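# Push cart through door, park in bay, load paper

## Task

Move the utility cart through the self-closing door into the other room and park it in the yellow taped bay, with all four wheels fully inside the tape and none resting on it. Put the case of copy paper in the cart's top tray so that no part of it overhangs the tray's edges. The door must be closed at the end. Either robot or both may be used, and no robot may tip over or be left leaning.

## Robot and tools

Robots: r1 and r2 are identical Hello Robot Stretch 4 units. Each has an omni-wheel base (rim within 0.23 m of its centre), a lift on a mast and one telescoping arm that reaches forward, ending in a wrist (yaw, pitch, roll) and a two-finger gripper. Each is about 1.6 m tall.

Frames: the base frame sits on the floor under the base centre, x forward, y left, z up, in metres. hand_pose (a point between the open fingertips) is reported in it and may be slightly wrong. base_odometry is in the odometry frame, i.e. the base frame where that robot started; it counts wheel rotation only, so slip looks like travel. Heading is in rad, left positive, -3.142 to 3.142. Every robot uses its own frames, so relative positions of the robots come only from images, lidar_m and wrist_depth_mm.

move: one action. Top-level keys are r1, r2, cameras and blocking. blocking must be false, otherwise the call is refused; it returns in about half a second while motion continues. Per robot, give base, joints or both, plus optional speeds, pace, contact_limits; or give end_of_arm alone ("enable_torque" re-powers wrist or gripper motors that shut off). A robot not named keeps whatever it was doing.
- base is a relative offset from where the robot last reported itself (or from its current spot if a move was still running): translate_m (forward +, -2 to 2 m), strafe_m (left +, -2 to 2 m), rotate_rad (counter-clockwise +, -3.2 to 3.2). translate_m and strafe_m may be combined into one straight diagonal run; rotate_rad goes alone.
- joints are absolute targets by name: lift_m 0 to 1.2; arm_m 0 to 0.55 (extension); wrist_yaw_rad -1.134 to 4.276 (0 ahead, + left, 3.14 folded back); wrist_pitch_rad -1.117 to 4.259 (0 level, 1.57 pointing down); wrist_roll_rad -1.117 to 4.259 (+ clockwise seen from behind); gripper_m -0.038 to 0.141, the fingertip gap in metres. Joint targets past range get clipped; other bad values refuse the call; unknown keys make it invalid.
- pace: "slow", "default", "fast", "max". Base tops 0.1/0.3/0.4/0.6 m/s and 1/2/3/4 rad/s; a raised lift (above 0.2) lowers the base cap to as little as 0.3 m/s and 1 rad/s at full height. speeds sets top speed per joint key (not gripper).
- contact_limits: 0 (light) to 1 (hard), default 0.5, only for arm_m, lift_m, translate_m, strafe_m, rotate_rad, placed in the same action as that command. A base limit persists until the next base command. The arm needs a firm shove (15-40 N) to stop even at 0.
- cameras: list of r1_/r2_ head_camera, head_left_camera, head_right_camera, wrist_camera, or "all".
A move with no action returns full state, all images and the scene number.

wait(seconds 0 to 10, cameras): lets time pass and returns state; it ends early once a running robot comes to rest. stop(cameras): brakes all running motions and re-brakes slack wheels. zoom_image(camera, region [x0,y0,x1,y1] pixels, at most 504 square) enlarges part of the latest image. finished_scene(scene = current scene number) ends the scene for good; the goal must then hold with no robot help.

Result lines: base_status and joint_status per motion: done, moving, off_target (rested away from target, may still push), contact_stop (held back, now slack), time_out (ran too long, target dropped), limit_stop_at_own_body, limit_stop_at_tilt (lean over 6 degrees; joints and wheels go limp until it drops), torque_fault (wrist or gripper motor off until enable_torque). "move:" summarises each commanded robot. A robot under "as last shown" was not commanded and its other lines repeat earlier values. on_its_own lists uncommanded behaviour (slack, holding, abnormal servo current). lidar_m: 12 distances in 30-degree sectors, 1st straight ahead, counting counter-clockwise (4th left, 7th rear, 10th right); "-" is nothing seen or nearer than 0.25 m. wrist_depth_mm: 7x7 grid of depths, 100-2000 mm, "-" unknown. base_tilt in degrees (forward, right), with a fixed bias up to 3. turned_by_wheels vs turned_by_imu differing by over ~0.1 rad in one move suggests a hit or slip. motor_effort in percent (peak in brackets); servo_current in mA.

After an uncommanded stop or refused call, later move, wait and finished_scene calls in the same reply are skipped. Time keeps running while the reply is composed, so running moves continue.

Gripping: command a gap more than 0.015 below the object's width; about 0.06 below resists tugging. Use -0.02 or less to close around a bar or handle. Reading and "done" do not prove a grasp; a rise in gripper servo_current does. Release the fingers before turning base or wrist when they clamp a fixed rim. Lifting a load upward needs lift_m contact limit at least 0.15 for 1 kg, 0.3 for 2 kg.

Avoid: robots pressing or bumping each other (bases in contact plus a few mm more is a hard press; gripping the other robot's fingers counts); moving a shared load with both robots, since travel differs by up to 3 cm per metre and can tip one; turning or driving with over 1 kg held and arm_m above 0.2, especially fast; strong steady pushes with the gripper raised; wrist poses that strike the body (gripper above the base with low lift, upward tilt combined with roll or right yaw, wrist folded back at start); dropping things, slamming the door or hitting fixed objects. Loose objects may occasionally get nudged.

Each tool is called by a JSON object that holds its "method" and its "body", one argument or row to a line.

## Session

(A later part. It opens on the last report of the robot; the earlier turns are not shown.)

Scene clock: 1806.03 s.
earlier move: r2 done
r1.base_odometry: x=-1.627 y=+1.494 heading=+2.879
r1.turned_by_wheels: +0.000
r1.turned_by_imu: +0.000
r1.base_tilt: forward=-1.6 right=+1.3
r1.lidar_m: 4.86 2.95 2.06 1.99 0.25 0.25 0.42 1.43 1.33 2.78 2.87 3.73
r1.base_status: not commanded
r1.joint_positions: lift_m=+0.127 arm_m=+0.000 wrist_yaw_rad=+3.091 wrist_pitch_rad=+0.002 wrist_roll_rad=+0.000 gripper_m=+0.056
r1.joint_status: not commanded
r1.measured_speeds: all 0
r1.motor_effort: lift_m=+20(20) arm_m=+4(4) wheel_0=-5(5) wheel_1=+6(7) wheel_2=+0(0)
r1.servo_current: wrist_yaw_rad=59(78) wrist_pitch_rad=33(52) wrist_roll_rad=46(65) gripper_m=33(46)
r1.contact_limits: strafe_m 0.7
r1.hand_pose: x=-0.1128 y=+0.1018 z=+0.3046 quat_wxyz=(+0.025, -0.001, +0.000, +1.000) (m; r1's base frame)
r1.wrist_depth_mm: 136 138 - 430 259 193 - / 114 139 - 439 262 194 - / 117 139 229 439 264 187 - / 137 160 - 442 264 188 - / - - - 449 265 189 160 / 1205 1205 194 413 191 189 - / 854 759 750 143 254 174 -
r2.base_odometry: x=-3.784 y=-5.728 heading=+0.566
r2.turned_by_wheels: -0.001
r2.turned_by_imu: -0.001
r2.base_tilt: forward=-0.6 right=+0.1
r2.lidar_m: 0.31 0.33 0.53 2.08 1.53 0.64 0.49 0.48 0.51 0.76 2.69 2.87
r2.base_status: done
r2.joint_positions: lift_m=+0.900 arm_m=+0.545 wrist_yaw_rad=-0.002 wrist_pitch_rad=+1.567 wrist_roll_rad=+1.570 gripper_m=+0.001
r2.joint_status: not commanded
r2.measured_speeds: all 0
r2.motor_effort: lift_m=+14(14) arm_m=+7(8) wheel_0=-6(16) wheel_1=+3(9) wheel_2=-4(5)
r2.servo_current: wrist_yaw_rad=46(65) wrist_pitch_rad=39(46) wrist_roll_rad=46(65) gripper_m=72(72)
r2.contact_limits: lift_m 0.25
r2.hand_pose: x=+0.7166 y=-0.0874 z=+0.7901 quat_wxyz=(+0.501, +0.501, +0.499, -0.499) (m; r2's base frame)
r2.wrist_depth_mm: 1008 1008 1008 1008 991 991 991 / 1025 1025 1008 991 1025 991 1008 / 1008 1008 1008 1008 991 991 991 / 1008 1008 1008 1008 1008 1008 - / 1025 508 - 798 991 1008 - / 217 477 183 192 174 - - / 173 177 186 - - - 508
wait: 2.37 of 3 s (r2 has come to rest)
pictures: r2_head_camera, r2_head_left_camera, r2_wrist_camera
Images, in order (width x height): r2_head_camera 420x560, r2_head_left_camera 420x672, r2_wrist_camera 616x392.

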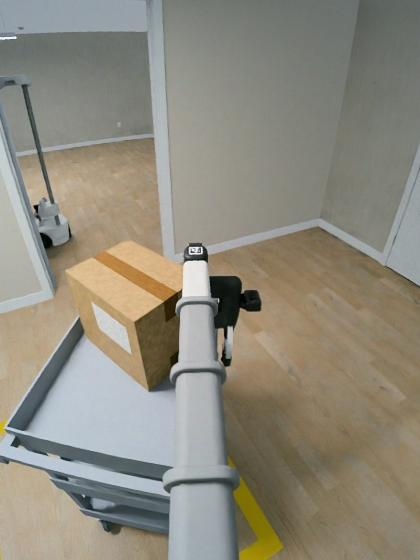

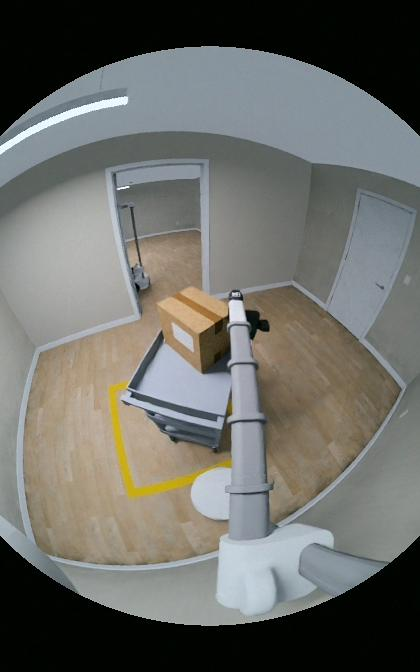

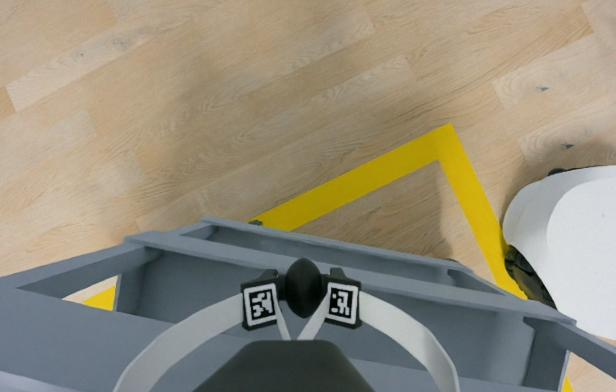

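{"method": "move", "body": {
  "blocking": false,
  "r2": {"base":{"strafe_m":0.18},"pace":"slow"}
}}

{"method": "wait", "body": {
  "seconds": 3,
  "cameras": ["r2_wrist_camera","r2_head_camera","r2_head_left_camera"]
}}

Scene clock: 1812.67 s.
move: r2 moving
r1: as last shown
r1.lidar_m: 4.87 2.93 2.05 1.97 0.25 0.25 0.43 1.43 1.31 2.79 2.87 3.76
r1.motor_effort: lift_m=+20(20) arm_m=+4(4) wheel_0=-5(5) wheel_1=+6(6) wheel_2=+0(0)
r1.servo_current: wrist_yaw_rad=39(59) wrist_pitch_rad=39(46) wrist_roll_rad=52(65) gripper_m=39(46)
r1.contact_limits: strafe_m 0.7
r1.wrist_depth_mm: 136 138 - 433 259 192 - / 114 139 - 433 262 195 - / 117 139 229 439 264 187 - / 137 160 - 445 266 188 - / - - - 449 266 189 160 / 1205 1182 193 415 190 189 - / 842 759 750 143 253 174 -
r2.base_odometry: x=-3.792 y=-5.716 heading=+0.566
r2.turned_by_wheels: -0.001
r2.turned_by_imu: -0.001
r2.base_tilt: forward=-0.7 right=+0.0
r2.lidar_m: 0.30 0.31 0.51 2.10 1.52 0.67 0.49 0.47 0.52 0.75 2.68 2.86
r2.base_status: strafe_m moving
r2.joint_positions: lift_m=+0.900 arm_m=+0.545 wrist_yaw_rad=-0.002 wrist_pitch_rad=+1.567 wrist_roll_rad=+1.570 gripper_m=+0.001
r2.joint_status: not commanded
r2.measured_speeds: translate_m=+0.000 strafe_m=+0.057 rotate_rad=+0.001 lift_m=+0.000 arm_m=+0.000 wrist_yaw_rad=+0.000 wrist_pitch_rad=+0.000 wrist_roll_rad=+0.000
r2.motor_effort: lift_m=+14(14) arm_m=+7(7) wheel_0=-13(16) wheel_1=+4(7) wheel_2=+0(3)
r2.servo_current: wrist_yaw_rad=46(46) wrist_pitch_rad=46(46) wrist_roll_rad=46(59) gripper_m=65(72)
r2.contact_limits: lift_m 0.25
r2.hand_pose: x=+0.7166 y=-0.0874 z=+0.7901 quat_wxyz=(+0.501, +0.501, +0.499, -0.499) (m; r2's base frame)
r2.wrist_depth_mm: 1008 1042 1008 1008 976 991 991 / 991 1008 1008 1008 1025 1008 991 / 1042 1025 1008 1008 1008 991 991 / 1025 1008 991 1008 991 991 - / 1025 488 - 778 1008 1008 - / 218 484 183 191 174 - 508 / 171 173 181 - - - 504
pictures: none

Scene clock: 1815.10 s.
earlier move: r2 done
r1.base_odometry: x=-1.627 y=+1.494 heading=+2.879
r1.turned_by_wheels: +0.000
r1.turned_by_imu: +0.000
r1.base_tilt: forward=-1.6 right=+1.2
r1.lidar_m: 4.86 2.95 2.04 1.98 0.25 0.25 0.45 1.42 1.31 2.79 2.87 3.77
r1.base_status: not commanded
r1.joint_positions: lift_m=+0.127 arm_m=+0.000 wrist_yaw_rad=+3.091 wrist_pitch_rad=+0.002 wrist_roll_rad=+0.000 gripper_m=+0.056
r1.joint_status: not commanded
r1.measured_speeds: all 0
r1.motor_effort: lift_m=+20(20) arm_m=+4(4) wheel_0=-5(5) wheel_1=+6(7) wheel_2=+0(0)
r1.servo_current: wrist_yaw_rad=33(72) wrist_pitch_rad=46(52) wrist_roll_rad=65(65) gripper_m=46(46)
r1.contact_limits: strafe_m 0.7
r1.hand_pose: x=-0.1128 y=+0.1018 z=+0.3046 quat_wxyz=(+0.025, -0.001, +0.000, +1.000) (m; r1's base frame)
r1.wrist_depth_mm: 136 138 - 433 262 192 - / 114 139 - 439 263 194 - / 117 139 235 442 264 187 - / 137 160 - 439 264 188 - / - - - 445 266 189 160 / 1205 1205 193 413 191 189 - / 842 759 768 143 253 173 -
r2.base_odometry: x=-3.881 y=-5.576 heading=+0.566
r2.turned_by_wheels: +0.000
r2.turned_by_imu: -0.001
r2.base_tilt: forward=-0.7 right=+0.0
r2.lidar_m: 0.35 0.38 0.50 1.94 1.71 0.74 0.58 0.54 0.62 0.88 2.84 2.98
r2.base_status: done
r2.joint_positions: lift_m=+0.900 arm_m=+0.545 wrist_yaw_rad=-0.002 wrist_pitch_rad=+1.567 wrist_roll_rad=+1.570 gripper_m=+0.001
r2.joint_status: not commanded
r2.measured_speeds: all 0
r2.motor_effort: lift_m=+14(14) arm_m=+7(8) wheel_0=-7(16) wheel_1=+2(7) wheel_2=-1(3)
r2.servo_current: wrist_yaw_rad=52(59) wrist_pitch_rad=46(52) wrist_roll_rad=46(59) gripper_m=65(78)
r2.contact_limits: lift_m 0.25
r2.hand_pose: x=+0.7167 y=-0.0874 z=+0.7901 quat_wxyz=(+0.501, +0.501, +0.499, -0.499) (m; r2's base frame)
r2.wrist_depth_mm: 1025 1008 1008 1008 991 1008 1008 / 1025 1025 1008 1008 991 991 1008 / 1025 1042 1008 1008 991 1008 991 / 1042 1025 1008 991 991 991 - / 1025 1008 - 219 - 521 362 / 392 217 184 193 173 195 197 / 183 168 163 - 151 151 -
wait: 2.43 of 3 s (r2 has come to rest)
pictures: r2_head_camera, r2_head_left_camera, r2_wrist_camera
Images, in order (width x height): r2_head_camera 420x560, r2_head_left_camera 420x672, r2_wrist_camera 616x392.

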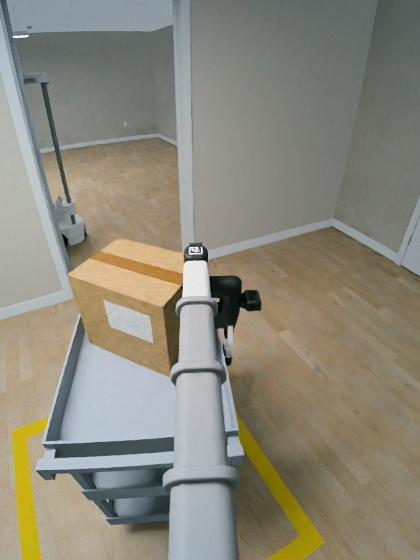

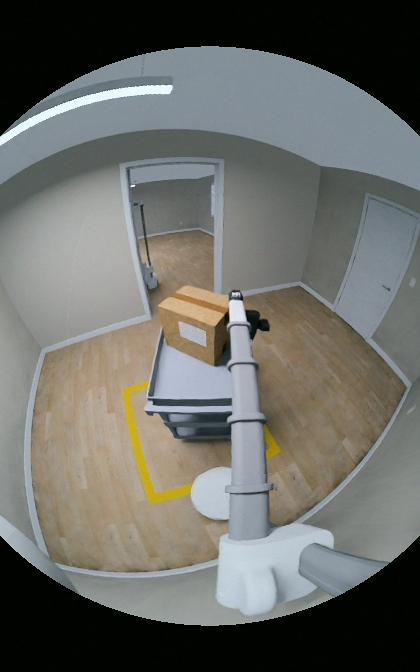

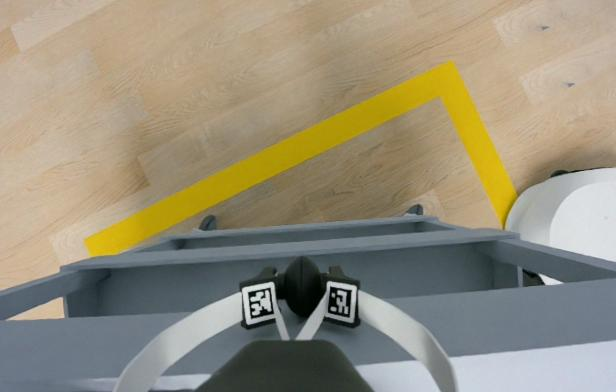

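{"method": "move", "body": {
  "blocking": false,
  "r2": {"base":{"strafe_m":0.1},"pace":"slow"}
}}

{"method": "wait", "body": {
  "seconds": 2.2,
  "cameras": ["r2_wrist_camera","r2_head_camera","r2_head_left_camera"]
}}

Scene clock: 1828.97 s.
move: r2 moving
r1: as last shown
r1.lidar_m: 4.86 2.95 2.05 1.99 0.25 0.25 0.44 1.43 1.31 2.81 2.87 3.76
r1.motor_effort: lift_m=+20(20) arm_m=+4(4) wheel_0=-5(5) wheel_1=+6(6) wheel_2=+0(0)
r1.servo_current: wrist_yaw_rad=59(59) wrist_pitch_rad=46(46) wrist_roll_rad=59(65) gripper_m=39(46)
r1.contact_limits: strafe_m 0.7
r1.wrist_depth_mm: 136 138 - 433 259 193 - / 114 139 - 436 262 194 - / 117 140 234 442 264 187 - / 137 160 - 442 265 187 - / - - - 449 266 188 161 / 1182 1205 193 413 191 189 - / 842 750 750 143 253 174 -
r2.base_odometry: x=-3.888 y=-5.564 heading=+0.565
r2.turned_by_wheels: -0.001
r2.turned_by_imu: -0.001
r2.base_tilt: forward=-0.6 right=+0.1
r2.lidar_m: 0.37 0.37 2.37 1.94 1.74 0.73 0.58 0.55 0.62 0.90 2.84 2.96
r2.base_status: strafe_m moving
r2.joint_positions: lift_m=+0.900 arm_m=+0.545 wrist_yaw_rad=-0.002 wrist_pitch_rad=+1.567 wrist_roll_rad=+1.570 gripper_m=+0.001
r2.joint_status: not commanded
r2.measured_speeds: translate_m=+0.001 strafe_m=+0.056 rotate_rad=-0.003 lift_m=+0.000 arm_m=+0.000 wrist_yaw_rad=+0.000 wrist_pitch_rad=+0.000 wrist_roll_rad=+0.000
r2.motor_effort: lift_m=+14(14) arm_m=+7(7) wheel_0=-15(15) wheel_1=+5(6) wheel_2=+1(1)
r2.servo_current: wrist_yaw_rad=46(52) wrist_pitch_rad=39(46) wrist_roll_rad=46(59) gripper_m=65(72)
r2.contact_limits: lift_m 0.25
r2.hand_pose: x=+0.7167 y=-0.0874 z=+0.7901 quat_wxyz=(+0.501, +0.501, +0.499, -0.499) (m; r2's base frame)
r2.wrist_depth_mm: 1025 1008 1025 1008 991 1008 991 / 1008 1008 991 1008 1008 976 1008 / 1008 1025 1008 1025 991 991 991 / 1025 1008 1008 1008 1008 1008 - / 1008 1008 - 211 - 508 357 / 387 212 182 192 183 188 - / 179 164 159 - 151 151 -
pictures: none

Scene clock: 1830.60 s.
earlier move: r2 done
r1.base_odometry: x=-1.627 y=+1.494 heading=+2.879
r1.turned_by_wheels: +0.000
r1.turned_by_imu: +0.000
r1.base_tilt: forward=-1.6 right=+1.3
r1.lidar_m: 4.87 2.93 2.05 1.99 0.25 0.25 0.41 1.42 1.30 2.80 2.87 3.75
r1.base_status: not commanded
r1.joint_positions: lift_m=+0.127 arm_m=+0.000 wrist_yaw_rad=+3.091 wrist_pitch_rad=+0.002 wrist_roll_rad=+0.000 gripper_m=+0.056
r1.joint_status: not commanded
r1.measured_speeds: all 0
r1.motor_effort: lift_m=+20(20) arm_m=+4(4) wheel_0=-5(5) wheel_1=+6(7) wheel_2=+0(0)
r1.servo_current: wrist_yaw_rad=39(65) wrist_pitch_rad=33(46) wrist_roll_rad=33(65) gripper_m=46(46)
r1.contact_limits: strafe_m 0.7
r1.hand_pose: x=-0.1128 y=+0.1018 z=+0.3046 quat_wxyz=(+0.025, -0.001, +0.000, +1.000) (m; r1's base frame)
r1.wrist_depth_mm: 136 138 - 433 259 193 - / 113 139 - 433 262 194 - / 117 139 229 439 264 187 - / 137 160 - 442 266 187 - / - - - 445 265 189 160 / 1205 1182 193 413 190 189 - / 854 759 750 143 254 173 -
r2.base_odometry: x=-3.934 y=-5.492 heading=+0.566
r2.turned_by_wheels: +0.001
r2.turned_by_imu: +0.001
r2.base_tilt: forward=-0.6 right=+0.1
r2.lidar_m: 0.37 0.39 2.35 1.80 1.80 0.81 0.61 0.59 0.64 0.94 2.93 2.90
r2.base_status: done
r2.joint_positions: lift_m=+0.900 arm_m=+0.545 wrist_yaw_rad=-0.002 wrist_pitch_rad=+1.567 wrist_roll_rad=+1.570 gripper_m=+0.001
r2.joint_status: not commanded
r2.measured_speeds: all 0
r2.motor_effort: lift_m=+14(14) arm_m=+7(7) wheel_0=-3(16) wheel_1=+6(7) wheel_2=+0(1)
r2.servo_current: wrist_yaw_rad=46(59) wrist_pitch_rad=46(46) wrist_roll_rad=46(65) gripper_m=65(72)
r2.contact_limits: lift_m 0.25
r2.hand_pose: x=+0.7167 y=-0.0874 z=+0.7901 quat_wxyz=(+0.501, +0.501, +0.499, -0.499) (m; r2's base frame)
r2.wrist_depth_mm: 1008 991 1008 991 1008 991 976 / 991 1008 1008 991 991 1008 991 / 1025 1025 1008 1008 1008 976 1008 / 1008 1008 991 1025 1025 1008 - / 1008 1008 946 218 - 480 342 / 480 - 183 193 183 183 190 / 198 174 163 - 152 150 -
wait: 1.63 of 2.2 s (r2 has come to rest)
pictures: r2_head_camera, r2_head_left_camera, r2_wrist_camera
Images, in order (width x height): r2_head_camera 420x560, r2_head_left_camera 420x672, r2_wrist_camera 616x392.

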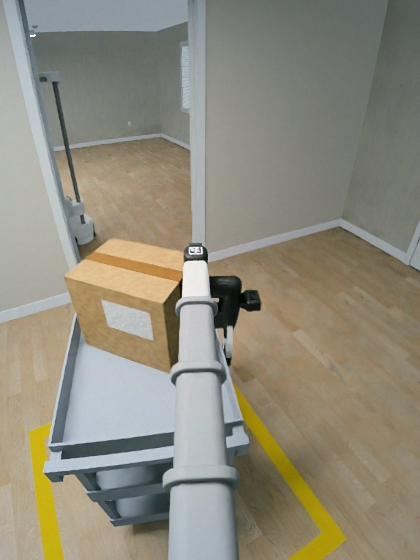

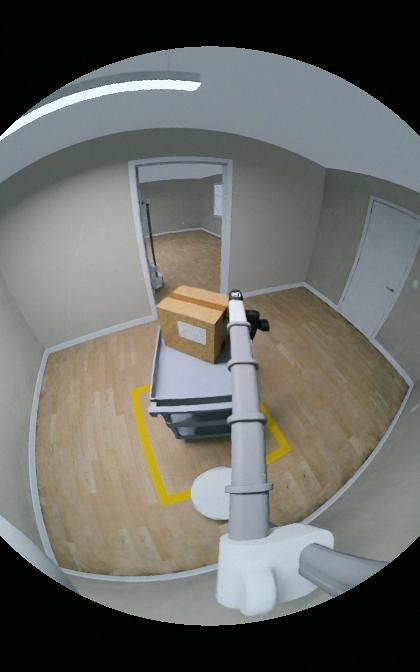

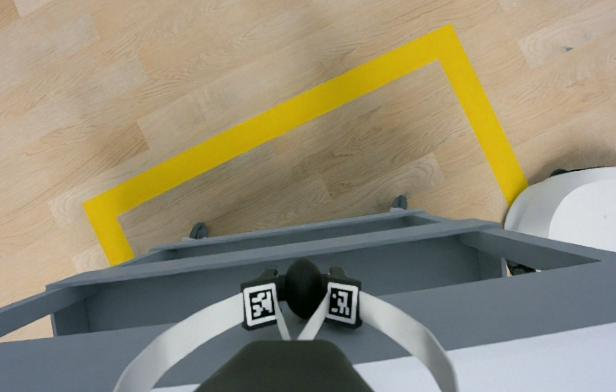

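{"method": "move", "body": {
  "blocking": false,
  "r2": {"base":{"strafe_m":-0.03},"joints":{"lift_m":1.02}}
}}

{"method": "wait", "body": {
  "seconds": 0.8
}}

{"method": "wait", "body": {
  "seconds": 0.8
}}

{"method": "move", "body": {
  "blocking": false,
  "r2": {"joints":{"arm_m":0.28,"gripper_m":0.141}}
}}

{"method": "wait", "body": {
  "seconds": 1.6
}}

{"method": "wait", "body": {
  "seconds": 1.2
}}

{"method": "move", "body": {
  "blocking": false,
  "r2": {"base":{"strafe_m":0.25}}
}}

{"method": "wait", "body": {
  "seconds": 2.5,
  "cameras": ["r2_wrist_camera","r2_head_camera"]
}}

Scene clock: 1846.43 s.
move: r2 moving
r1: as last shown
r1.lidar_m: 4.86 2.97 2.01 1.97 0.26 0.25 0.44 1.43 1.28 2.81 2.86 3.79
r1.servo_current: wrist_yaw_rad=26(65) wrist_pitch_rad=46(52) wrist_roll_rad=59(59) gripper_m=46(46)
r1.contact_limits: strafe_m 0.7
r1.wrist_depth_mm: 136 139 - 433 260 193 - / 114 139 - 439 260 194 - / 117 140 228 442 265 186 - / 138 160 - 442 265 188 - / - - - 449 266 189 160 / 1182 1205 195 410 191 188 - / 854 750 750 143 252 173 -
r2.base_odometry: x=-3.920 y=-5.515 heading=+0.566
r2.turned_by_wheels: +0.000
r2.turned_by_imu: +0.000
r2.base_tilt: forward=-0.6 right=+0.0
r2.lidar_m: 0.38 0.40 0.50 1.88 1.84 0.82 0.61 0.58 0.62 0.91 2.91 2.92
r2.base_status: strafe_m moving
r2.joint_positions: lift_m=+0.938 arm_m=+0.545 wrist_yaw_rad=-0.002 wrist_pitch_rad=+1.567 wrist_roll_rad=+1.570 gripper_m=+0.001
r2.joint_status: lift_m moving
r2.measured_speeds: translate_m=+0.000 strafe_m=-0.042 rotate_rad=+0.002 lift_m=+0.146 arm_m=+0.000 wrist_yaw_rad=+0.000 wrist_pitch_rad=+0.000 wrist_roll_rad=+0.000
r2.motor_effort: lift_m=+20(26) arm_m=+6(7) wheel_0=+2(13) wheel_1=-2(10) wheel_2=+0(1)
r2.servo_current: wrist_yaw_rad=33(59) wrist_pitch_rad=39(46) wrist_roll_rad=33(59) gripper_m=72(72)
r2.hand_pose: x=+0.7167 y=-0.0874 z=+0.8275 quat_wxyz=(+0.501, +0.501, +0.499, -0.499) (m; r2's base frame)
r2.wrist_depth_mm: 1060 1060 1042 1025 1025 1025 1025 / 1060 1042 1042 1042 1042 1025 1008 / 1042 1042 1042 1042 1042 1042 1025 / 1042 1042 1042 1025 1042 1025 - / 1060 1042 1025 569 - 517 - / 1060 574 184 192 174 246 239 / 512 126 206 - 198 190 -
pictures: none

Scene clock: 1847.23 s.
earlier move: r2 moving
r1.base_odometry: x=-1.627 y=+1.494 heading=+2.879
r1.turned_by_wheels: +0.000
r1.turned_by_imu: +0.000
r1.base_tilt: forward=-1.6 right=+1.2
r1.lidar_m: 4.86 2.95 2.06 1.98 0.26 0.25 0.43 1.41 1.32 2.81 2.85 3.74
r1.base_status: not commanded
r1.joint_positions: lift_m=+0.127 arm_m=+0.000 wrist_yaw_rad=+3.091 wrist_pitch_rad=+0.002 wrist_roll_rad=+0.000 gripper_m=+0.056
r1.joint_status: not commanded
r1.measured_speeds: all 0
r1.motor_effort: lift_m=+20(20) arm_m=+4(4) wheel_0=-5(5) wheel_1=+7(7) wheel_2=+0(0)
r1.servo_current: wrist_yaw_rad=33(65) wrist_pitch_rad=39(52) wrist_roll_rad=52(59) gripper_m=39(46)
r1.contact_limits: strafe_m 0.7
r1.hand_pose: x=-0.1128 y=+0.1018 z=+0.3046 quat_wxyz=(+0.025, -0.001, +0.000, +1.000) (m; r1's base frame)
r1.wrist_depth_mm: 136 138 - 433 260 192 - / 114 139 - 436 263 194 - / 117 140 228 439 265 187 - / 137 160 - 442 265 187 - / - - - 452 266 189 161 / 1205 1205 193 410 191 189 - / 842 768 759 143 252 174 -
r2.base_odometry: x=-3.918 y=-5.518 heading=+0.566
r2.turned_by_wheels: +0.000
r2.turned_by_imu: +0.000
r2.base_tilt: forward=-0.6 right=+0.0
r2.lidar_m: 0.37 0.40 0.49 1.90 1.78 0.81 0.60 0.58 0.61 0.95 2.91 2.95
r2.base_status: done
r2.joint_positions: lift_m=+1.020 arm_m=+0.545 wrist_yaw_rad=-0.002 wrist_pitch_rad=+1.567 wrist_roll_rad=+1.570 gripper_m=+0.001
r2.joint_status: lift_m moving
r2.measured_speeds: all 0
r2.motor_effort: lift_m=+20(26) arm_m=+6(7) wheel_0=+1(13) wheel_1=+1(10) wheel_2=+0(1)
r2.servo_current: wrist_yaw_rad=52(59) wrist_pitch_rad=46(46) wrist_roll_rad=46(59) gripper_m=59(72)
r2.hand_pose: x=+0.7167 y=-0.0874 z=+0.9096 quat_wxyz=(+0.501, +0.501, +0.499, -0.499) (m; r2's base frame)
r2.wrist_depth_mm: 1118 1138 1098 1138 1098 1118 1098 / 1138 1118 1118 1118 1138 1118 1118 / 1160 1138 1118 1138 1138 1138 1118 / 1138 1138 1138 1138 1138 1118 - / 1138 1118 1138 668 - 591 - / 1138 615 183 195 183 286 297 / 300 274 - - - - -
wait: 0.80 s; no rest
pictures: none

Scene clock: 1847.47 s.
earlier move: r2 done
r1.base_odometry: x=-1.627 y=+1.494 heading=+2.879
r1.turned_by_wheels: +0.000
r1.turned_by_imu: +0.000
r1.base_tilt: forward=-1.6 right=+1.3
r1.lidar_m: 4.84 2.94 2.04 1.98 0.25 0.25 0.42 1.42 1.32 2.80 2.88 3.74
r1.base_status: not commanded
r1.joint_positions: lift_m=+0.127 arm_m=+0.000 wrist_yaw_rad=+3.091 wrist_pitch_rad=+0.002 wrist_roll_rad=+0.000 gripper_m=+0.056
r1.joint_status: not commanded
r1.measured_speeds: all 0
r1.motor_effort: lift_m=+20(20) arm_m=+4(4) wheel_0=-5(5) wheel_1=+6(7) wheel_2=+0(0)
r1.servo_current: wrist_yaw_rad=65(65) wrist_pitch_rad=39(52) wrist_roll_rad=52(65) gripper_m=46(46)
r1.contact_limits: strafe_m 0.7
r1.hand_pose: x=-0.1128 y=+0.1018 z=+0.3046 quat_wxyz=(+0.025, -0.001, +0.000, +1.000) (m; r1's base frame)
r1.wrist_depth_mm: 136 139 - 433 260 192 - / 114 139 - 436 262 195 - / 117 140 228 439 263 186 - / 137 160 - 442 265 187 - / - - - 449 266 189 160 / 1182 1182 194 410 191 189 - / 854 750 759 143 253 174 -
r2.base_odometry: x=-3.918 y=-5.518 heading=+0.566
r2.turned_by_wheels: +0.000
r2.turned_by_imu: +0.000
r2.base_tilt: forward=-0.6 right=+0.0
r2.lidar_m: 0.38 0.39 0.49 1.88 1.80 0.78 0.61 0.57 0.64 0.93 2.91 2.93
r2.base_status: done
r2.joint_positions: lift_m=+1.020 arm_m=+0.545 wrist_yaw_rad=-0.002 wrist_pitch_rad=+1.567 wrist_roll_rad=+1.570 gripper_m=+0.001
r2.joint_status: all done
r2.measured_speeds: all 0
r2.motor_effort: lift_m=+21(26) arm_m=+7(7) wheel_0=+1(13) wheel_1=+1(10) wheel_2=+0(1)
r2.servo_current: wrist_yaw_rad=39(59) wrist_pitch_rad=39(46) wrist_roll_rad=46(59) gripper_m=65(72)
r2.hand_pose: x=+0.7167 y=-0.0874 z=+0.9096 quat_wxyz=(+0.501, +0.501, +0.499, -0.499) (m; r2's base frame)
r2.wrist_depth_mm: 1118 1118 1118 1118 1118 1118 1118 / 1138 1138 1138 1118 1118 1118 1118 / 1118 1118 1138 1098 1098 1118 1138 / 1138 1138 1138 1118 1118 1118 - / 1138 1160 1118 661 - 591 - / 1138 615 184 195 182 287 298 / 300 276 - - - - -
wait: 0.23 of 0.8 s (r2 has come to rest)
pictures: none

Scene clock: 1847.97 s.
move: r2 moving
r1: as last shown
r1.base_tilt: forward=-1.6 right=+1.2
r1.lidar_m: 4.85 2.95 2.05 1.98 0.26 0.25 0.43 1.43 1.29 2.81 2.84 3.79
r1.servo_current: wrist_yaw_rad=52(65) wrist_pitch_rad=39(46) wrist_roll_rad=46(52) gripper_m=46(46)
r1.contact_limits: strafe_m 0.7
r1.wrist_depth_mm: 136 138 - 430 260 193 - / 114 139 - 436 262 193 - / 117 139 229 439 264 187 - / 137 160 - 445 265 188 - / - - - 445 266 189 160 / 1229 1205 194 410 190 189 - / 854 750 750 143 253 174 -
r2.base_odometry: x=-3.918 y=-5.518 heading=+0.566
r2.turned_by_wheels: +0.000
r2.turned_by_imu: +0.000
r2.base_tilt: forward=-0.7 right=+0.1
r2.lidar_m: 0.37 0.40 0.46 1.87 1.83 0.78 0.60 0.57 0.63 0.91 2.89 2.93
r2.base_status: not commanded
r2.joint_positions: lift_m=+1.020 arm_m=+0.494 wrist_yaw_rad=-0.002 wrist_pitch_rad=+1.567 wrist_roll_rad=+1.570 gripper_m=+0.020
r2.joint_status: arm_m moving; gripper_m moving
r2.measured_speeds: translate_m=+0.000 strafe_m=+0.000 rotate_rad=+0.000 lift_m=+0.000 arm_m=-0.195 wrist_yaw_rad=+0.000 wrist_pitch_rad=+0.000 wrist_roll_rad=+0.000
r2.motor_effort: lift_m=+21(21) arm_m=-10(10) wheel_0=+1(1) wheel_1=+0(1) wheel_2=+0(0)
r2.servo_current: wrist_yaw_rad=33(52) wrist_pitch_rad=39(46) wrist_roll_rad=39(59) gripper_m=65(85)
r2.hand_pose: x=+0.6663 y=-0.0874 z=+0.9096 quat_wxyz=(+0.501, +0.501, +0.499, -0.499) (m; r2's base frame)
r2.wrist_depth_mm: 1118 1138 1160 1118 1118 1078 1098 / 1138 1138 1138 1118 1118 1118 1098 / 1138 1138 1118 1118 1118 1118 1138 / 1138 1138 1138 1118 1138 1118 - / 1138 1160 1138 640 - 421 - / 609 338 189 196 186 286 279 / 298 274 - - - - 301
pictures: none

Scene clock: 1849.57 s.
earlier move: r2 moving
r1.base_odometry: x=-1.627 y=+1.494 heading=+2.879
r1.turned_by_wheels: +0.000
r1.turned_by_imu: +0.000
r1.base_tilt: forward=-1.6 right=+1.2
r1.lidar_m: 4.85 2.94 2.04 1.99 0.25 0.25 0.46 1.42 1.33 2.81 2.87 3.74
r1.base_status: not commanded
r1.joint_positions: lift_m=+0.127 arm_m=+0.000 wrist_yaw_rad=+3.091 wrist_pitch_rad=+0.002 wrist_roll_rad=+0.000 gripper_m=+0.056
r1.joint_status: not commanded
r1.measured_speeds: all 0
r1.motor_effort: lift_m=+20(20) arm_m=+4(4) wheel_0=-4(6) wheel_1=+6(7) wheel_2=+0(0)
r1.servo_current: wrist_yaw_rad=52(65) wrist_pitch_rad=33(46) wrist_roll_rad=59(59) gripper_m=39(46)
r1.contact_limits: strafe_m 0.7
r1.hand_pose: x=-0.1128 y=+0.1018 z=+0.3046 quat_wxyz=(+0.025, -0.001, +0.000, +1.000) (m; r1's base frame)
r1.wrist_depth_mm: 136 138 - 433 259 192 - / 114 139 - 433 262 194 - / 117 139 227 439 264 187 - / 137 160 - 442 265 188 - / - - - 445 265 188 160 / 1229 1182 194 413 191 189 - / 854 750 741 143 253 174 -
r2.base_odometry: x=-3.918 y=-5.518 heading=+0.566
r2.turned_by_wheels: +0.000
r2.turned_by_imu: +0.000
r2.base_tilt: forward=-0.7 right=+0.0
r2.lidar_m: 0.37 0.39 0.48 1.89 1.83 0.78 0.61 0.56 0.63 0.94 2.91 2.92
r2.base_status: not commanded
r2.joint_positions: lift_m=+1.020 arm_m=+0.280 wrist_yaw_rad=-0.002 wrist_pitch_rad=+1.567 wrist_roll_rad=+1.570 gripper_m=+0.141
r2.joint_status: gripper_m moving; the others done
r2.measured_speeds: all 0
r2.motor_effort: lift_m=+21(21) arm_m=-7(11) wheel_0=+1(1) wheel_1=+0(1) wheel_2=+0(0)
r2.servo_current: wrist_yaw_rad=52(52) wrist_pitch_rad=46(52) wrist_roll_rad=46(59) gripper_m=52(117)
r2.hand_pose: x=+0.4520 y=-0.0874 z=+0.9096 quat_wxyz=(+0.501, +0.501, +0.499, -0.499) (m; r2's base frame)
r2.wrist_depth_mm: 1118 1138 1118 1118 1098 1098 1138 / 1138 1118 1118 1138 1118 1138 1118 / 1138 1138 1138 1138 1118 1098 1098 / 1138 1138 1118 1118 1138 - 1118 / 1118 1138 904 778 1118 - 1118 / 286 203 272 272 272 188 1118 / - - - - 1138 1118 1138
wait: 1.60 s; no rest
pictures: none

Scene clock: 1849.80 s.
earlier move: r2 done
r1.base_odometry: x=-1.627 y=+1.494 heading=+2.879
r1.turned_by_wheels: +0.000
r1.turned_by_imu: +0.000
r1.base_tilt: forward=-1.6 right=+1.3
r1.lidar_m: 4.85 2.94 2.00 1.98 0.25 0.25 0.43 1.40 1.31 2.80 2.86 3.72
r1.base_status: not commanded
r1.joint_positions: lift_m=+0.127 arm_m=+0.000 wrist_yaw_rad=+3.091 wrist_pitch_rad=+0.002 wrist_roll_rad=+0.000 gripper_m=+0.056
r1.joint_status: not commanded
r1.measured_speeds: all 0
r1.motor_effort: lift_m=+20(20) arm_m=+4(4) wheel_0=-4(6) wheel_1=+6(7) wheel_2=+0(0)
r1.servo_current: wrist_yaw_rad=52(72) wrist_pitch_rad=39(46) wrist_roll_rad=46(59) gripper_m=33(46)
r1.contact_limits: strafe_m 0.7
r1.hand_pose: x=-0.1128 y=+0.1018 z=+0.3046 quat_wxyz=(+0.025, -0.001, +0.000, +1.000) (m; r1's base frame)
r1.wrist_depth_mm: 136 139 - 433 260 193 - / 113 139 - 436 262 193 - / 117 140 229 442 264 187 - / 137 160 - 445 265 188 - / - - - 445 265 189 160 / 1205 1205 193 413 191 189 - / 854 759 759 143 253 174 -
r2.base_odometry: x=-3.918 y=-5.518 heading=+0.566
r2.turned_by_wheels: +0.000
r2.turned_by_imu: +0.000
r2.base_tilt: forward=-0.7 right=+0.1
r2.lidar_m: 0.36 0.39 0.51 1.87 1.80 0.79 0.59 0.58 0.63 0.93 2.92 2.96
r2.base_status: not commanded
r2.joint_positions: lift_m=+1.020 arm_m=+0.280 wrist_yaw_rad=-0.002 wrist_pitch_rad=+1.567 wrist_roll_rad=+1.570 gripper_m=+0.141
r2.joint_status: all done
r2.measured_speeds: all 0
r2.motor_effort: lift_m=+21(21) arm_m=-7(11) wheel_0=+0(1) wheel_1=+0(1) wheel_2=+0(0)
r2.servo_current: wrist_yaw_rad=52(52) wrist_pitch_rad=39(52) wrist_roll_rad=46(59) gripper_m=59(117)
r2.hand_pose: x=+0.4520 y=-0.0874 z=+0.9096 quat_wxyz=(+0.501, +0.501, +0.499, -0.499) (m; r2's base frame)
r2.wrist_depth_mm: 1138 1118 1118 1118 1138 1118 1118 / 1118 1118 1098 1138 1118 1098 1118 / 1138 1138 1118 1118 1138 1138 1118 / 1160 1160 1138 1118 1138 - 1118 / 1138 1138 917 768 1138 - 1138 / 286 204 271 272 273 188 1118 / - - - - 1138 1118 1118
wait: 0.23 of 1.2 s (r2 has come to rest)
pictures: none

Scene clock: 1850.30 s.
move: r2 moving
r1: as last shown
r1.base_tilt: forward=-1.6 right=+1.2
r1.lidar_m: 4.86 2.92 2.06 1.98 0.25 0.25 0.43 1.42 1.31 2.79 2.87 3.78
r1.motor_effort: lift_m=+20(20) arm_m=+4(4) wheel_0=-5(5) wheel_1=+6(7) wheel_2=+0(0)
r1.servo_current: wrist_yaw_rad=59(65) wrist_pitch_rad=46(46) wrist_roll_rad=52(59) gripper_m=39(46)
r1.contact_limits: strafe_m 0.7
r1.wrist_depth_mm: 136 138 - 433 259 193 - / 114 139 - 433 262 194 - / 117 139 228 439 264 187 - / 137 160 - 442 265 187 - / - - - 449 266 189 161 / 1182 1205 193 410 190 189 - / 842 750 759 142 253 173 -
r2.base_odometry: x=-3.937 y=-5.487 heading=+0.566
r2.turned_by_wheels: +0.000
r2.turned_by_imu: +0.000
r2.base_tilt: forward=-0.6 right=+0.1
r2.lidar_m: 0.37 0.36 2.34 1.87 1.79 0.81 0.62 0.59 0.67 0.96 2.94 0.41
r2.base_status: strafe_m moving
r2.joint_positions: lift_m=+1.020 arm_m=+0.280 wrist_yaw_rad=-0.002 wrist_pitch_rad=+1.567 wrist_roll_rad=+1.570 gripper_m=+0.141
r2.joint_status: not commanded
r2.measured_speeds: translate_m=+0.001 strafe_m=+0.140 rotate_rad=-0.004 lift_m=+0.000 arm_m=+0.000 wrist_yaw_rad=+0.000 wrist_pitch_rad=+0.000 wrist_roll_rad=+0.000
r2.motor_effort: lift_m=+21(21) arm_m=-7(7) wheel_0=-10(14) wheel_1=+12(12) wheel_2=+1(1)
r2.servo_current: wrist_yaw_rad=39(59) wrist_pitch_rad=39(46) wrist_roll_rad=46(52) gripper_m=52(59)
r2.hand_pose: x=+0.4520 y=-0.0874 z=+0.9096 quat_wxyz=(+0.501, +0.501, +0.499, -0.499) (m; r2's base frame)
r2.wrist_depth_mm: 1118 1118 1118 1118 1118 1118 1118 / 1118 1138 1118 1118 1118 1118 1118 / 1138 1138 1118 1138 1138 1118 1118 / 1138 1160 1118 1118 1138 - 1138 / 1118 293 296 297 1008 - 1118 / - 189 - 272 272 187 1138 / - - - - 1138 1138 1118
pictures: none

Scene clock: 1851.97 s.
earlier move: r2 done
r1.base_odometry: x=-1.627 y=+1.494 heading=+2.879
r1.turned_by_wheels: +0.000
r1.turned_by_imu: +0.000
r1.base_tilt: forward=-1.6 right=+1.3
r1.lidar_m: 4.86 2.93 2.07 1.96 0.25 0.25 0.41 1.42 1.31 2.81 2.87 3.73
r1.base_status: not commanded
r1.joint_positions: lift_m=+0.127 arm_m=+0.000 wrist_yaw_rad=+3.091 wrist_pitch_rad=+0.002 wrist_roll_rad=+0.000 gripper_m=+0.056
r1.joint_status: not commanded
r1.measured_speeds: all 0
r1.motor_effort: lift_m=+20(20) arm_m=+4(4) wheel_0=-5(5) wheel_1=+6(7) wheel_2=+0(0)
r1.servo_current: wrist_yaw_rad=46(72) wrist_pitch_rad=39(46) wrist_roll_rad=52(65) gripper_m=33(52)
r1.contact_limits: strafe_m 0.7
r1.hand_pose: x=-0.1128 y=+0.1018 z=+0.3046 quat_wxyz=(+0.025, -0.001, +0.000, +1.000) (m; r1's base frame)
r1.wrist_depth_mm: 136 138 - 433 260 193 - / 114 139 - 436 262 193 - / 117 139 228 439 265 188 - / 137 160 - 442 266 187 - / - - - 449 266 189 160 / 1205 1229 193 415 191 189 - / 842 759 750 143 253 173 -
r2.base_odometry: x=-4.052 y=-5.307 heading=+0.566
r2.turned_by_wheels: +0.000
r2.turned_by_imu: +0.000
r2.base_tilt: forward=-0.6 right=+0.1
r2.lidar_m: 0.35 0.35 2.16 1.65 1.59 0.91 0.70 0.69 0.72 1.11 3.11 0.40
r2.base_status: done
r2.joint_positions: lift_m=+1.020 arm_m=+0.280 wrist_yaw_rad=-0.002 wrist_pitch_rad=+1.567 wrist_roll_rad=+1.570 gripper_m=+0.141
r2.joint_status: not commanded
r2.measured_speeds: all 0
r2.motor_effort: lift_m=+21(21) arm_m=-7(7) wheel_0=+0(14) wheel_1=+1(13) wheel_2=+0(1)
r2.servo_current: wrist_yaw_rad=46(59) wrist_pitch_rad=39(46) wrist_roll_rad=39(65) gripper_m=52(59)
r2.hand_pose: x=+0.4520 y=-0.0874 z=+0.9096 quat_wxyz=(+0.501, +0.501, +0.499, -0.499) (m; r2's base frame)
r2.wrist_depth_mm: 310 322 325 300 1098 1118 1118 / - - - 1098 1118 1118 1118 / - - - 1118 271 1118 1098 / 315 - - 1118 271 - 1118 / 314 - - 1118 272 - 1118 / 332 189 - 161 212 189 1118 / - - - - 272 1138 1138
wait: 1.67 of 2.5 s (r2 has come to rest)
pictures: r2_head_camera, r2_wrist_camera
Images, in order (width x height): r2_head_camera 420x560, r2_wrist_camera 616x392.

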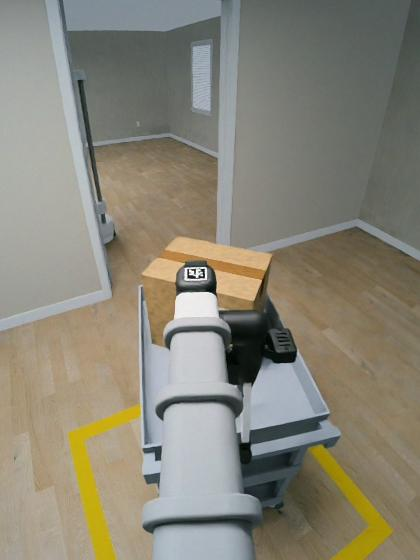

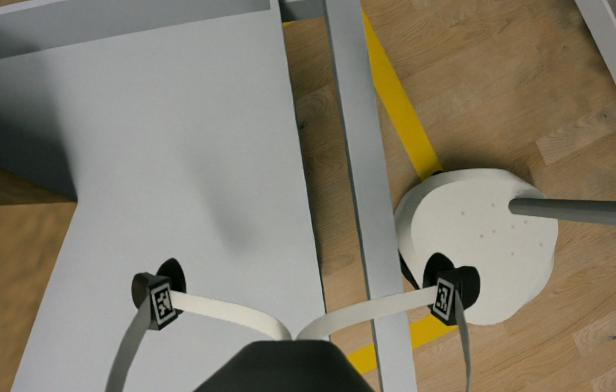

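{"method": "move", "body": {
  "blocking": false,
  "r2": {"base":{"translate_m":-0.04},"joints":{"lift_m":0.91},"contact_limits":{"lift_m":0.3}}
}}

{"method": "wait", "body": {
  "seconds": 0.6
}}

{"method": "wait", "body": {
  "seconds": 0.7
}}

{"method": "move", "body": {
  "blocking": false,
  "r2": {"joints":{"gripper_m":0.06}}
}}

{"method": "wait", "body": {
  "seconds": 1.6
}}

{"method": "move", "body": {
  "blocking": false,
  "r2": {"base":{"translate_m":-0.12},"pace":"slow"}
}}

{"method": "wait", "body": {
  "seconds": 2.5,
  "cameras": ["r2_wrist_camera","r2_head_camera","r2_head_left_camera"]
}}

Scene clock: 1859.57 s.
move: r2 moving
r1: as last shown
r1.lidar_m: 4.85 2.96 2.03 1.98 0.25 0.25 0.44 1.40 1.31 2.81 2.86 3.73
r1.motor_effort: lift_m=+20(20) arm_m=+4(4) wheel_0=-5(5) wheel_1=+6(6) wheel_2=+0(0)
r1.servo_current: wrist_yaw_rad=52(72) wrist_pitch_rad=46(52) wrist_roll_rad=59(59) gripper_m=39(46)
r1.contact_limits: strafe_m 0.7
r1.wrist_depth_mm: 136 139 - 436 262 193 - / 114 139 - 436 260 194 - / 117 139 228 436 263 187 - / 137 160 - 449 266 188 - / - - - 449 266 189 160 / 1182 1205 194 415 191 188 - / 854 759 750 143 253 174 -
r2.base_odometry: x=-4.077 y=-5.322 heading=+0.566
r2.turned_by_wheels: +0.000
r2.turned_by_imu: +0.000
r2.base_tilt: forward=-0.7 right=+0.1
r2.lidar_m: 0.38 0.38 2.14 1.64 1.56 0.89 0.66 0.65 0.70 1.05 3.13 0.43
r2.base_status: translate_m moving
r2.joint_positions: lift_m=+0.982 arm_m=+0.280 wrist_yaw_rad=-0.002 wrist_pitch_rad=+1.567 wrist_roll_rad=+1.570 gripper_m=+0.141
r2.joint_status: lift_m moving
r2.measured_speeds: translate_m=-0.081 strafe_m=+0.000 rotate_rad=-0.002 lift_m=-0.146 arm_m=+0.000 wrist_yaw_rad=+0.000 wrist_pitch_rad=+0.000 wrist_roll_rad=+0.000
r2.motor_effort: lift_m=+14(19) arm_m=-7(7) wheel_0=+0(9) wheel_1=-5(8) wheel_2=+5(13)
r2.servo_current: wrist_yaw_rad=52(52) wrist_pitch_rad=39(46) wrist_roll_rad=46(52) gripper_m=46(59)
r2.contact_limits: lift_m 0.3
r2.hand_pose: x=+0.4520 y=-0.0874 z=+0.8722 quat_wxyz=(+0.501, +0.501, +0.499, -0.499) (m; r2's base frame)
r2.wrist_depth_mm: - - - 239 1098 1098 1098 / - - - 239 1078 1098 1098 / - - - 287 1098 1098 1098 / - - - 264 1078 - 1078 / - - - 260 240 - 1098 / - 190 176 241 240 189 1098 / - - - - 1078 1078 1098
pictures: none

Scene clock: 1860.17 s.
earlier move: r2 moving
r1.base_odometry: x=-1.627 y=+1.494 heading=+2.879
r1.turned_by_wheels: +0.000
r1.turned_by_imu: +0.000
r1.base_tilt: forward=-1.6 right=+1.3
r1.lidar_m: 4.85 2.94 2.07 1.97 0.25 0.25 0.43 1.41 1.28 2.80 2.86 3.74
r1.base_status: not commanded
r1.joint_positions: lift_m=+0.127 arm_m=+0.000 wrist_yaw_rad=+3.091 wrist_pitch_rad=+0.002 wrist_roll_rad=+0.000 gripper_m=+0.056
r1.joint_status: not commanded
r1.measured_speeds: all 0
r1.motor_effort: lift_m=+20(20) arm_m=+4(4) wheel_0=-5(5) wheel_1=+6(7) wheel_2=+0(0)
r1.servo_current: wrist_yaw_rad=59(72) wrist_pitch_rad=46(52) wrist_roll_rad=52(59) gripper_m=46(46)
r1.contact_limits: strafe_m 0.7
r1.hand_pose: x=-0.1128 y=+0.1018 z=+0.3046 quat_wxyz=(+0.025, -0.001, +0.000, +1.000) (m; r1's base frame)
r1.wrist_depth_mm: 136 138 - 433 260 192 - / 114 139 - 436 262 193 - / 117 139 229 442 264 187 - / 137 160 - 442 265 188 - / - - - 449 267 188 160 / 1205 1182 194 415 190 189 - / 842 750 741 143 253 174 -
r2.base_odometry: x=-4.086 y=-5.328 heading=+0.566
r2.turned_by_wheels: +0.000
r2.turned_by_imu: +0.000
r2.base_tilt: forward=-0.7 right=+0.0
r2.lidar_m: 0.38 0.41 2.11 1.63 1.59 0.90 0.68 0.65 0.71 1.04 3.12 0.44
r2.base_status: done
r2.joint_positions: lift_m=+0.913 arm_m=+0.280 wrist_yaw_rad=-0.002 wrist_pitch_rad=+1.567 wrist_roll_rad=+1.570 gripper_m=+0.141
r2.joint_status: lift_m moving
r2.measured_speeds: translate_m=+0.000 strafe_m=+0.000 rotate_rad=+0.000 lift_m=-0.034 arm_m=+0.000 wrist_yaw_rad=+0.000 wrist_pitch_rad=+0.000 wrist_roll_rad=+0.000
r2.motor_effort: lift_m=+8(19) arm_m=-5(7) wheel_0=-3(9) wheel_1=-2(8) wheel_2=+4(13)
r2.servo_current: wrist_yaw_rad=59(59) wrist_pitch_rad=46(46) wrist_roll_rad=46(52) gripper_m=39(59)
r2.contact_limits: lift_m 0.3
r2.hand_pose: x=+0.4519 y=-0.0874 z=+0.8026 quat_wxyz=(+0.501, +0.501, +0.499, -0.499) (m; r2's base frame)
r2.wrist_depth_mm: - - 216 169 1025 1008 1008 / - - 198 170 1008 1008 1025 / - - 183 170 1025 1025 1008 / - - 191 170 1008 - 798 / - - 187 170 213 - - / - 194 180 170 186 191 1008 / - - - - - 1042 1025
wait: 0.60 s; no rest
pictures: none

Scene clock: 1860.57 s.
earlier move: r2 done
r1.base_odometry: x=-1.627 y=+1.494 heading=+2.879
r1.turned_by_wheels: +0.000
r1.turned_by_imu: +0.000
r1.base_tilt: forward=-1.6 right=+1.3
r1.lidar_m: 4.86 2.93 2.06 1.98 0.25 0.25 0.45 1.41 1.27 2.80 2.84 3.73
r1.base_status: not commanded
r1.joint_positions: lift_m=+0.127 arm_m=+0.000 wrist_yaw_rad=+3.091 wrist_pitch_rad=+0.002 wrist_roll_rad=+0.000 gripper_m=+0.056
r1.joint_status: not commanded
r1.measured_speeds: all 0
r1.motor_effort: lift_m=+20(20) arm_m=+4(4) wheel_0=-4(5) wheel_1=+6(7) wheel_2=+0(0)
r1.servo_current: wrist_yaw_rad=39(72) wrist_pitch_rad=46(52) wrist_roll_rad=46(59) gripper_m=46(46)
r1.contact_limits: strafe_m 0.7
r1.hand_pose: x=-0.1128 y=+0.1018 z=+0.3046 quat_wxyz=(+0.025, -0.001, +0.000, +1.000) (m; r1's base frame)
r1.wrist_depth_mm: 136 139 - 433 260 192 - / 113 139 - 439 263 193 - / 117 139 228 439 263 188 - / 137 160 - 445 266 188 - / - - - 449 266 189 160 / 1205 1205 193 418 190 188 - / 854 759 759 143 252 174 -
r2.base_odometry: x=-4.086 y=-5.328 heading=+0.566
r2.turned_by_wheels: +0.000
r2.turned_by_imu: +0.000
r2.base_tilt: forward=-0.7 right=+0.1
r2.lidar_m: 0.37 0.41 2.09 1.62 1.58 0.89 0.67 0.61 0.71 1.05 3.12 0.47
r2.base_status: done
r2.joint_positions: lift_m=+0.911 arm_m=+0.280 wrist_yaw_rad=-0.002 wrist_pitch_rad=+1.567 wrist_roll_rad=+1.570 gripper_m=+0.141
r2.joint_status: all done
r2.measured_speeds: all 0
r2.motor_effort: lift_m=+3(19) arm_m=-5(7) wheel_0=-3(9) wheel_1=-3(8) wheel_2=+4(13)
r2.servo_current: wrist_yaw_rad=46(59) wrist_pitch_rad=46(46) wrist_roll_rad=46(52) gripper_m=46(59)
r2.contact_limits: lift_m 0.3
r2.hand_pose: x=+0.4519 y=-0.0874 z=+0.8011 quat_wxyz=(+0.501, +0.501, +0.499, -0.499) (m; r2's base frame)
r2.wrist_depth_mm: - - 204 168 991 1008 1008 / - - 208 168 1008 1008 1008 / - - 195 168 1025 1008 991 / - - 197 168 1025 - 788 / - - 193 169 213 - - / - 191 173 168 169 191 - / - - - - - 1008 1008
wait: 0.40 of 0.7 s (r2 has come to rest)
pictures: none

Scene clock: 1861.07 s.
move: r2 moving
r1: as last shown
r1.base_tilt: forward=-1.6 right=+1.2
r1.lidar_m: 4.86 2.91 2.05 1.99 0.25 0.25 0.43 1.41 1.32 2.79 2.88 3.74
r1.servo_current: wrist_yaw_rad=39(59) wrist_pitch_rad=39(46) wrist_roll_rad=52(59) gripper_m=39(46)
r1.contact_limits: strafe_m 0.7
r1.wrist_depth_mm: 136 138 - 433 259 193 - / 114 139 - 436 262 194 - / 117 139 229 442 263 187 - / 137 160 - 442 266 187 - / - - - 445 266 189 161 / 1205 1182 194 415 191 189 - / 854 759 759 143 253 174 -
r2.base_odometry: x=-4.086 y=-5.328 heading=+0.566
r2.turned_by_wheels: +0.000
r2.turned_by_imu: +0.000
r2.base_tilt: forward=-0.8 right=+0.1
r2.lidar_m: 0.38 0.40 2.12 1.62 1.59 0.89 0.67 0.64 0.72 1.03 3.15 0.45
r2.base_status: not commanded
r2.joint_positions: lift_m=+0.911 arm_m=+0.280 wrist_yaw_rad=-0.002 wrist_pitch_rad=+1.567 wrist_roll_rad=+1.570 gripper_m=+0.130
r2.joint_status: gripper_m moving
r2.measured_speeds: all 0
r2.motor_effort: lift_m=+3(3) arm_m=-5(5) wheel_0=-2(3) wheel_1=-2(3) wheel_2=+3(4)
r2.servo_current: wrist_yaw_rad=39(52) wrist_pitch_rad=39(46) wrist_roll_rad=52(52) gripper_m=111(111)
r2.contact_limits: lift_m 0.3
r2.hand_pose: x=+0.4519 y=-0.0874 z=+0.8010 quat_wxyz=(+0.501, +0.501, +0.499, -0.499) (m; r2's base frame)
r2.wrist_depth_mm: - - 205 167 1025 1008 1008 / - - 210 168 1008 991 1008 / - - 193 168 1008 1008 1008 / - - 185 168 1008 - 788 / - - 196 168 213 - - / - 192 170 168 174 189 - / - - - - - 1008 1008
pictures: none

Scene clock: 1862.37 s.
earlier move: r2 done
r1.base_odometry: x=-1.627 y=+1.494 heading=+2.879
r1.turned_by_wheels: +0.000
r1.turned_by_imu: +0.000
r1.base_tilt: forward=-1.6 right=+1.3
r1.lidar_m: 4.85 2.90 2.05 1.99 0.26 0.25 0.45 1.38 1.33 2.79 2.88 3.77
r1.base_status: not commanded
r1.joint_positions: lift_m=+0.127 arm_m=+0.000 wrist_yaw_rad=+3.091 wrist_pitch_rad=+0.002 wrist_roll_rad=+0.000 gripper_m=+0.056
r1.joint_status: not commanded
r1.measured_speeds: all 0
r1.motor_effort: lift_m=+20(20) arm_m=+4(4) wheel_0=-5(5) wheel_1=+6(7) wheel_2=+0(0)
r1.servo_current: wrist_yaw_rad=39(72) wrist_pitch_rad=39(52) wrist_roll_rad=52(65) gripper_m=46(46)
r1.contact_limits: strafe_m 0.7
r1.hand_pose: x=-0.1128 y=+0.1018 z=+0.3046 quat_wxyz=(+0.025, -0.001, +0.000, +1.000) (m; r1's base frame)
r1.wrist_depth_mm: 136 139 - 430 262 193 - / 114 139 - 439 262 194 - / 117 139 229 436 266 187 - / 137 160 - 442 266 188 - / - - - 452 265 189 160 / 1182 1205 193 415 191 188 - / 854 759 759 143 254 173 -
r2.base_odometry: x=-4.086 y=-5.328 heading=+0.566
r2.turned_by_wheels: +0.000
r2.turned_by_imu: +0.000
r2.base_tilt: forward=-0.7 right=+0.1
r2.lidar_m: 0.38 0.42 2.11 1.63 1.60 0.90 0.66 0.65 0.70 1.07 3.13 0.46
r2.base_status: not commanded
r2.joint_positions: lift_m=+0.911 arm_m=+0.280 wrist_yaw_rad=-0.002 wrist_pitch_rad=+1.564 wrist_roll_rad=+1.570 gripper_m=+0.061
r2.joint_status: all done
r2.measured_speeds: all 0
r2.motor_effort: lift_m=+3(3) arm_m=-5(5) wheel_0=-3(3) wheel_1=-3(3) wheel_2=+3(4)
r2.servo_current: wrist_yaw_rad=39(59) wrist_pitch_rad=46(59) wrist_roll_rad=46(65) gripper_m=72(241)
r2.contact_limits: lift_m 0.3
r2.hand_pose: x=+0.4528 y=-0.0874 z=+0.8010 quat_wxyz=(+0.501, +0.502, +0.498, -0.499) (m; r2's base frame)
r2.wrist_depth_mm: - - 193 168 1008 1008 976 / - - 197 167 1008 1008 991 / - - 190 168 1008 1008 1008 / - - 193 168 1008 - 759 / - - 199 168 168 - - / - 174 188 220 183 - - / - - - - - 1008 991
wait: 1.30 of 1.6 s (r2 has come to rest)
pictures: none

Scene clock: 1862.87 s.
move: r2 moving
r1: as last shown
r1.lidar_m: 4.85 2.92 2.05 1.98 0.25 0.25 0.44 1.41 1.31 2.82 2.86 3.76
r1.motor_effort: lift_m=+20(20) arm_m=+4(4) wheel_0=-5(5) wheel_1=+6(6) wheel_2=+0(0)
r1.servo_current: wrist_yaw_rad=39(72) wrist_pitch_rad=52(52) wrist_roll_rad=46(59) gripper_m=46(46)
r1.contact_limits: strafe_m 0.7
r1.wrist_depth_mm: 136 139 - 430 259 192 - / 114 139 - 439 262 194 - / 117 140 229 439 265 187 - / 137 161 - 445 267 188 - / - - - 449 266 189 161 / 1182 1229 194 418 191 189 - / 842 750 759 143 253 174 -
r2.base_odometry: x=-4.096 y=-5.335 heading=+0.566
r2.turned_by_wheels: +0.000
r2.turned_by_imu: +0.000
r2.base_tilt: forward=-0.7 right=+0.1
r2.lidar_m: 0.40 0.45 2.08 1.62 1.58 0.88 0.66 0.65 0.70 1.02 3.14 0.46
r2.base_status: translate_m moving
r2.joint_positions: lift_m=+0.911 arm_m=+0.280 wrist_yaw_rad=-0.002 wrist_pitch_rad=+1.564 wrist_roll_rad=+1.570 gripper_m=+0.061
r2.joint_status: not commanded
r2.measured_speeds: translate_m=-0.048 strafe_m=+0.000 rotate_rad=+0.000 lift_m=+0.000 arm_m=+0.000 wrist_yaw_rad=+0.000 wrist_pitch_rad=+0.000 wrist_roll_rad=+0.000
r2.motor_effort: lift_m=+3(3) arm_m=-5(5) wheel_0=-7(10) wheel_1=-6(6) wheel_2=+9(9)
r2.servo_current: wrist_yaw_rad=46(52) wrist_pitch_rad=46(52) wrist_roll_rad=59(59) gripper_m=72(72)
r2.contact_limits: lift_m 0.3
r2.hand_pose: x=+0.4528 y=-0.0874 z=+0.8010 quat_wxyz=(+0.501, +0.502, +0.498, -0.499) (m; r2's base frame)
r2.wrist_depth_mm: - - 221 168 1008 1008 991 / - - 200 169 1008 1008 991 / - - 188 168 1008 1008 1008 / - - 196 169 1025 - 768 / - - 186 169 1008 - - / - 172 190 169 183 - - / - - - - - 1008 1008
pictures: none

Scene clock: 1864.83 s.
earlier move: r2 done
r1.base_odometry: x=-1.627 y=+1.494 heading=+2.879
r1.turned_by_wheels: +0.000
r1.turned_by_imu: +0.000
r1.base_tilt: forward=-1.6 right=+1.3
r1.lidar_m: 4.87 2.95 2.07 1.98 0.25 0.25 0.43 1.42 1.27 2.79 2.86 3.76
r1.base_status: not commanded
r1.joint_positions: lift_m=+0.127 arm_m=+0.000 wrist_yaw_rad=+3.091 wrist_pitch_rad=+0.002 wrist_roll_rad=+0.000 gripper_m=+0.056
r1.joint_status: not commanded
r1.measured_speeds: all 0
r1.motor_effort: lift_m=+20(20) arm_m=+4(4) wheel_0=-5(5) wheel_1=+6(7) wheel_2=+0(0)
r1.servo_current: wrist_yaw_rad=52(72) wrist_pitch_rad=39(52) wrist_roll_rad=52(59) gripper_m=39(46)
r1.contact_limits: strafe_m 0.7
r1.hand_pose: x=-0.1128 y=+0.1018 z=+0.3046 quat_wxyz=(+0.025, -0.001, +0.000, +1.000) (m; r1's base frame)
r1.wrist_depth_mm: 136 138 - 433 260 192 - / 114 139 - 436 262 194 - / 117 139 228 439 265 187 - / 137 160 - 442 265 188 - / - - - 445 266 189 160 / 1229 1205 194 415 191 188 - / 854 759 759 143 253 174 -
r2.base_odometry: x=-4.187 y=-5.392 heading=+0.567
r2.turned_by_wheels: +0.001
r2.turned_by_imu: +0.001
r2.base_tilt: forward=-0.7 right=+0.1
r2.lidar_m: 0.41 0.42 2.04 1.56 1.52 0.75 0.56 0.54 0.60 0.87 3.16 0.48
r2.base_status: done
r2.joint_positions: lift_m=+0.911 arm_m=+0.280 wrist_yaw_rad=+0.003 wrist_pitch_rad=+1.558 wrist_roll_rad=+1.570 gripper_m=+0.060
r2.joint_status: not commanded
r2.measured_speeds: all 0
r2.motor_effort: lift_m=+9(9) arm_m=-5(5) wheel_0=+1(10) wheel_1=-4(9) wheel_2=+9(18)
r2.servo_current: wrist_yaw_rad=39(59) wrist_pitch_rad=65(72) wrist_roll_rad=52(59) gripper_m=59(72)
r2.contact_limits: lift_m 0.3
r2.hand_pose: x=+0.4551 y=-0.0874 z=+0.8006 quat_wxyz=(+0.504, +0.502, +0.498, -0.496) (m; r2's base frame)
r2.wrist_depth_mm: - - 229 167 991 991 976 / - - 211 167 1008 991 991 / - - 183 167 1008 1008 991 / - - 187 167 1008 - 778 / - - 190 167 1008 - - / - 171 190 167 185 - - / - - - - - 1008 991
wait: 1.97 of 2.5 s (r2 has come to rest)
pictures: r2_head_camera, r2_head_left_camera, r2_wrist_camera
Images, in order (width x height): r2_head_camera 420x560, r2_head_left_camera 420x672, r2_wrist_camera 616x392.

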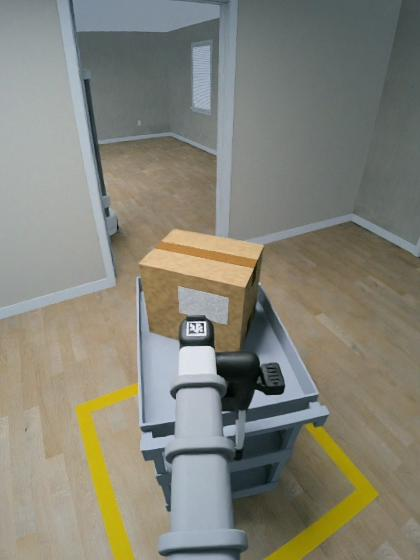

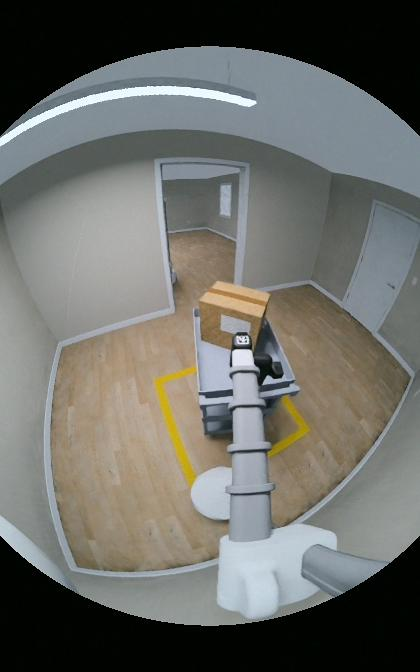

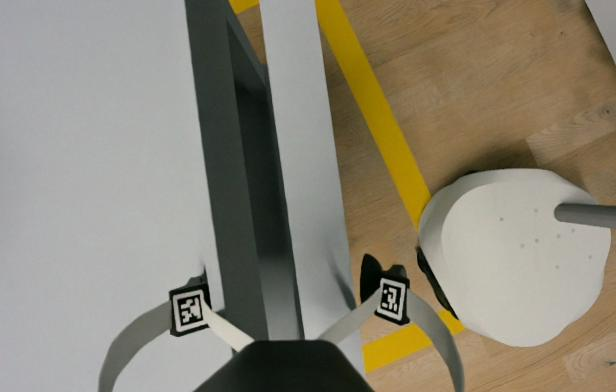

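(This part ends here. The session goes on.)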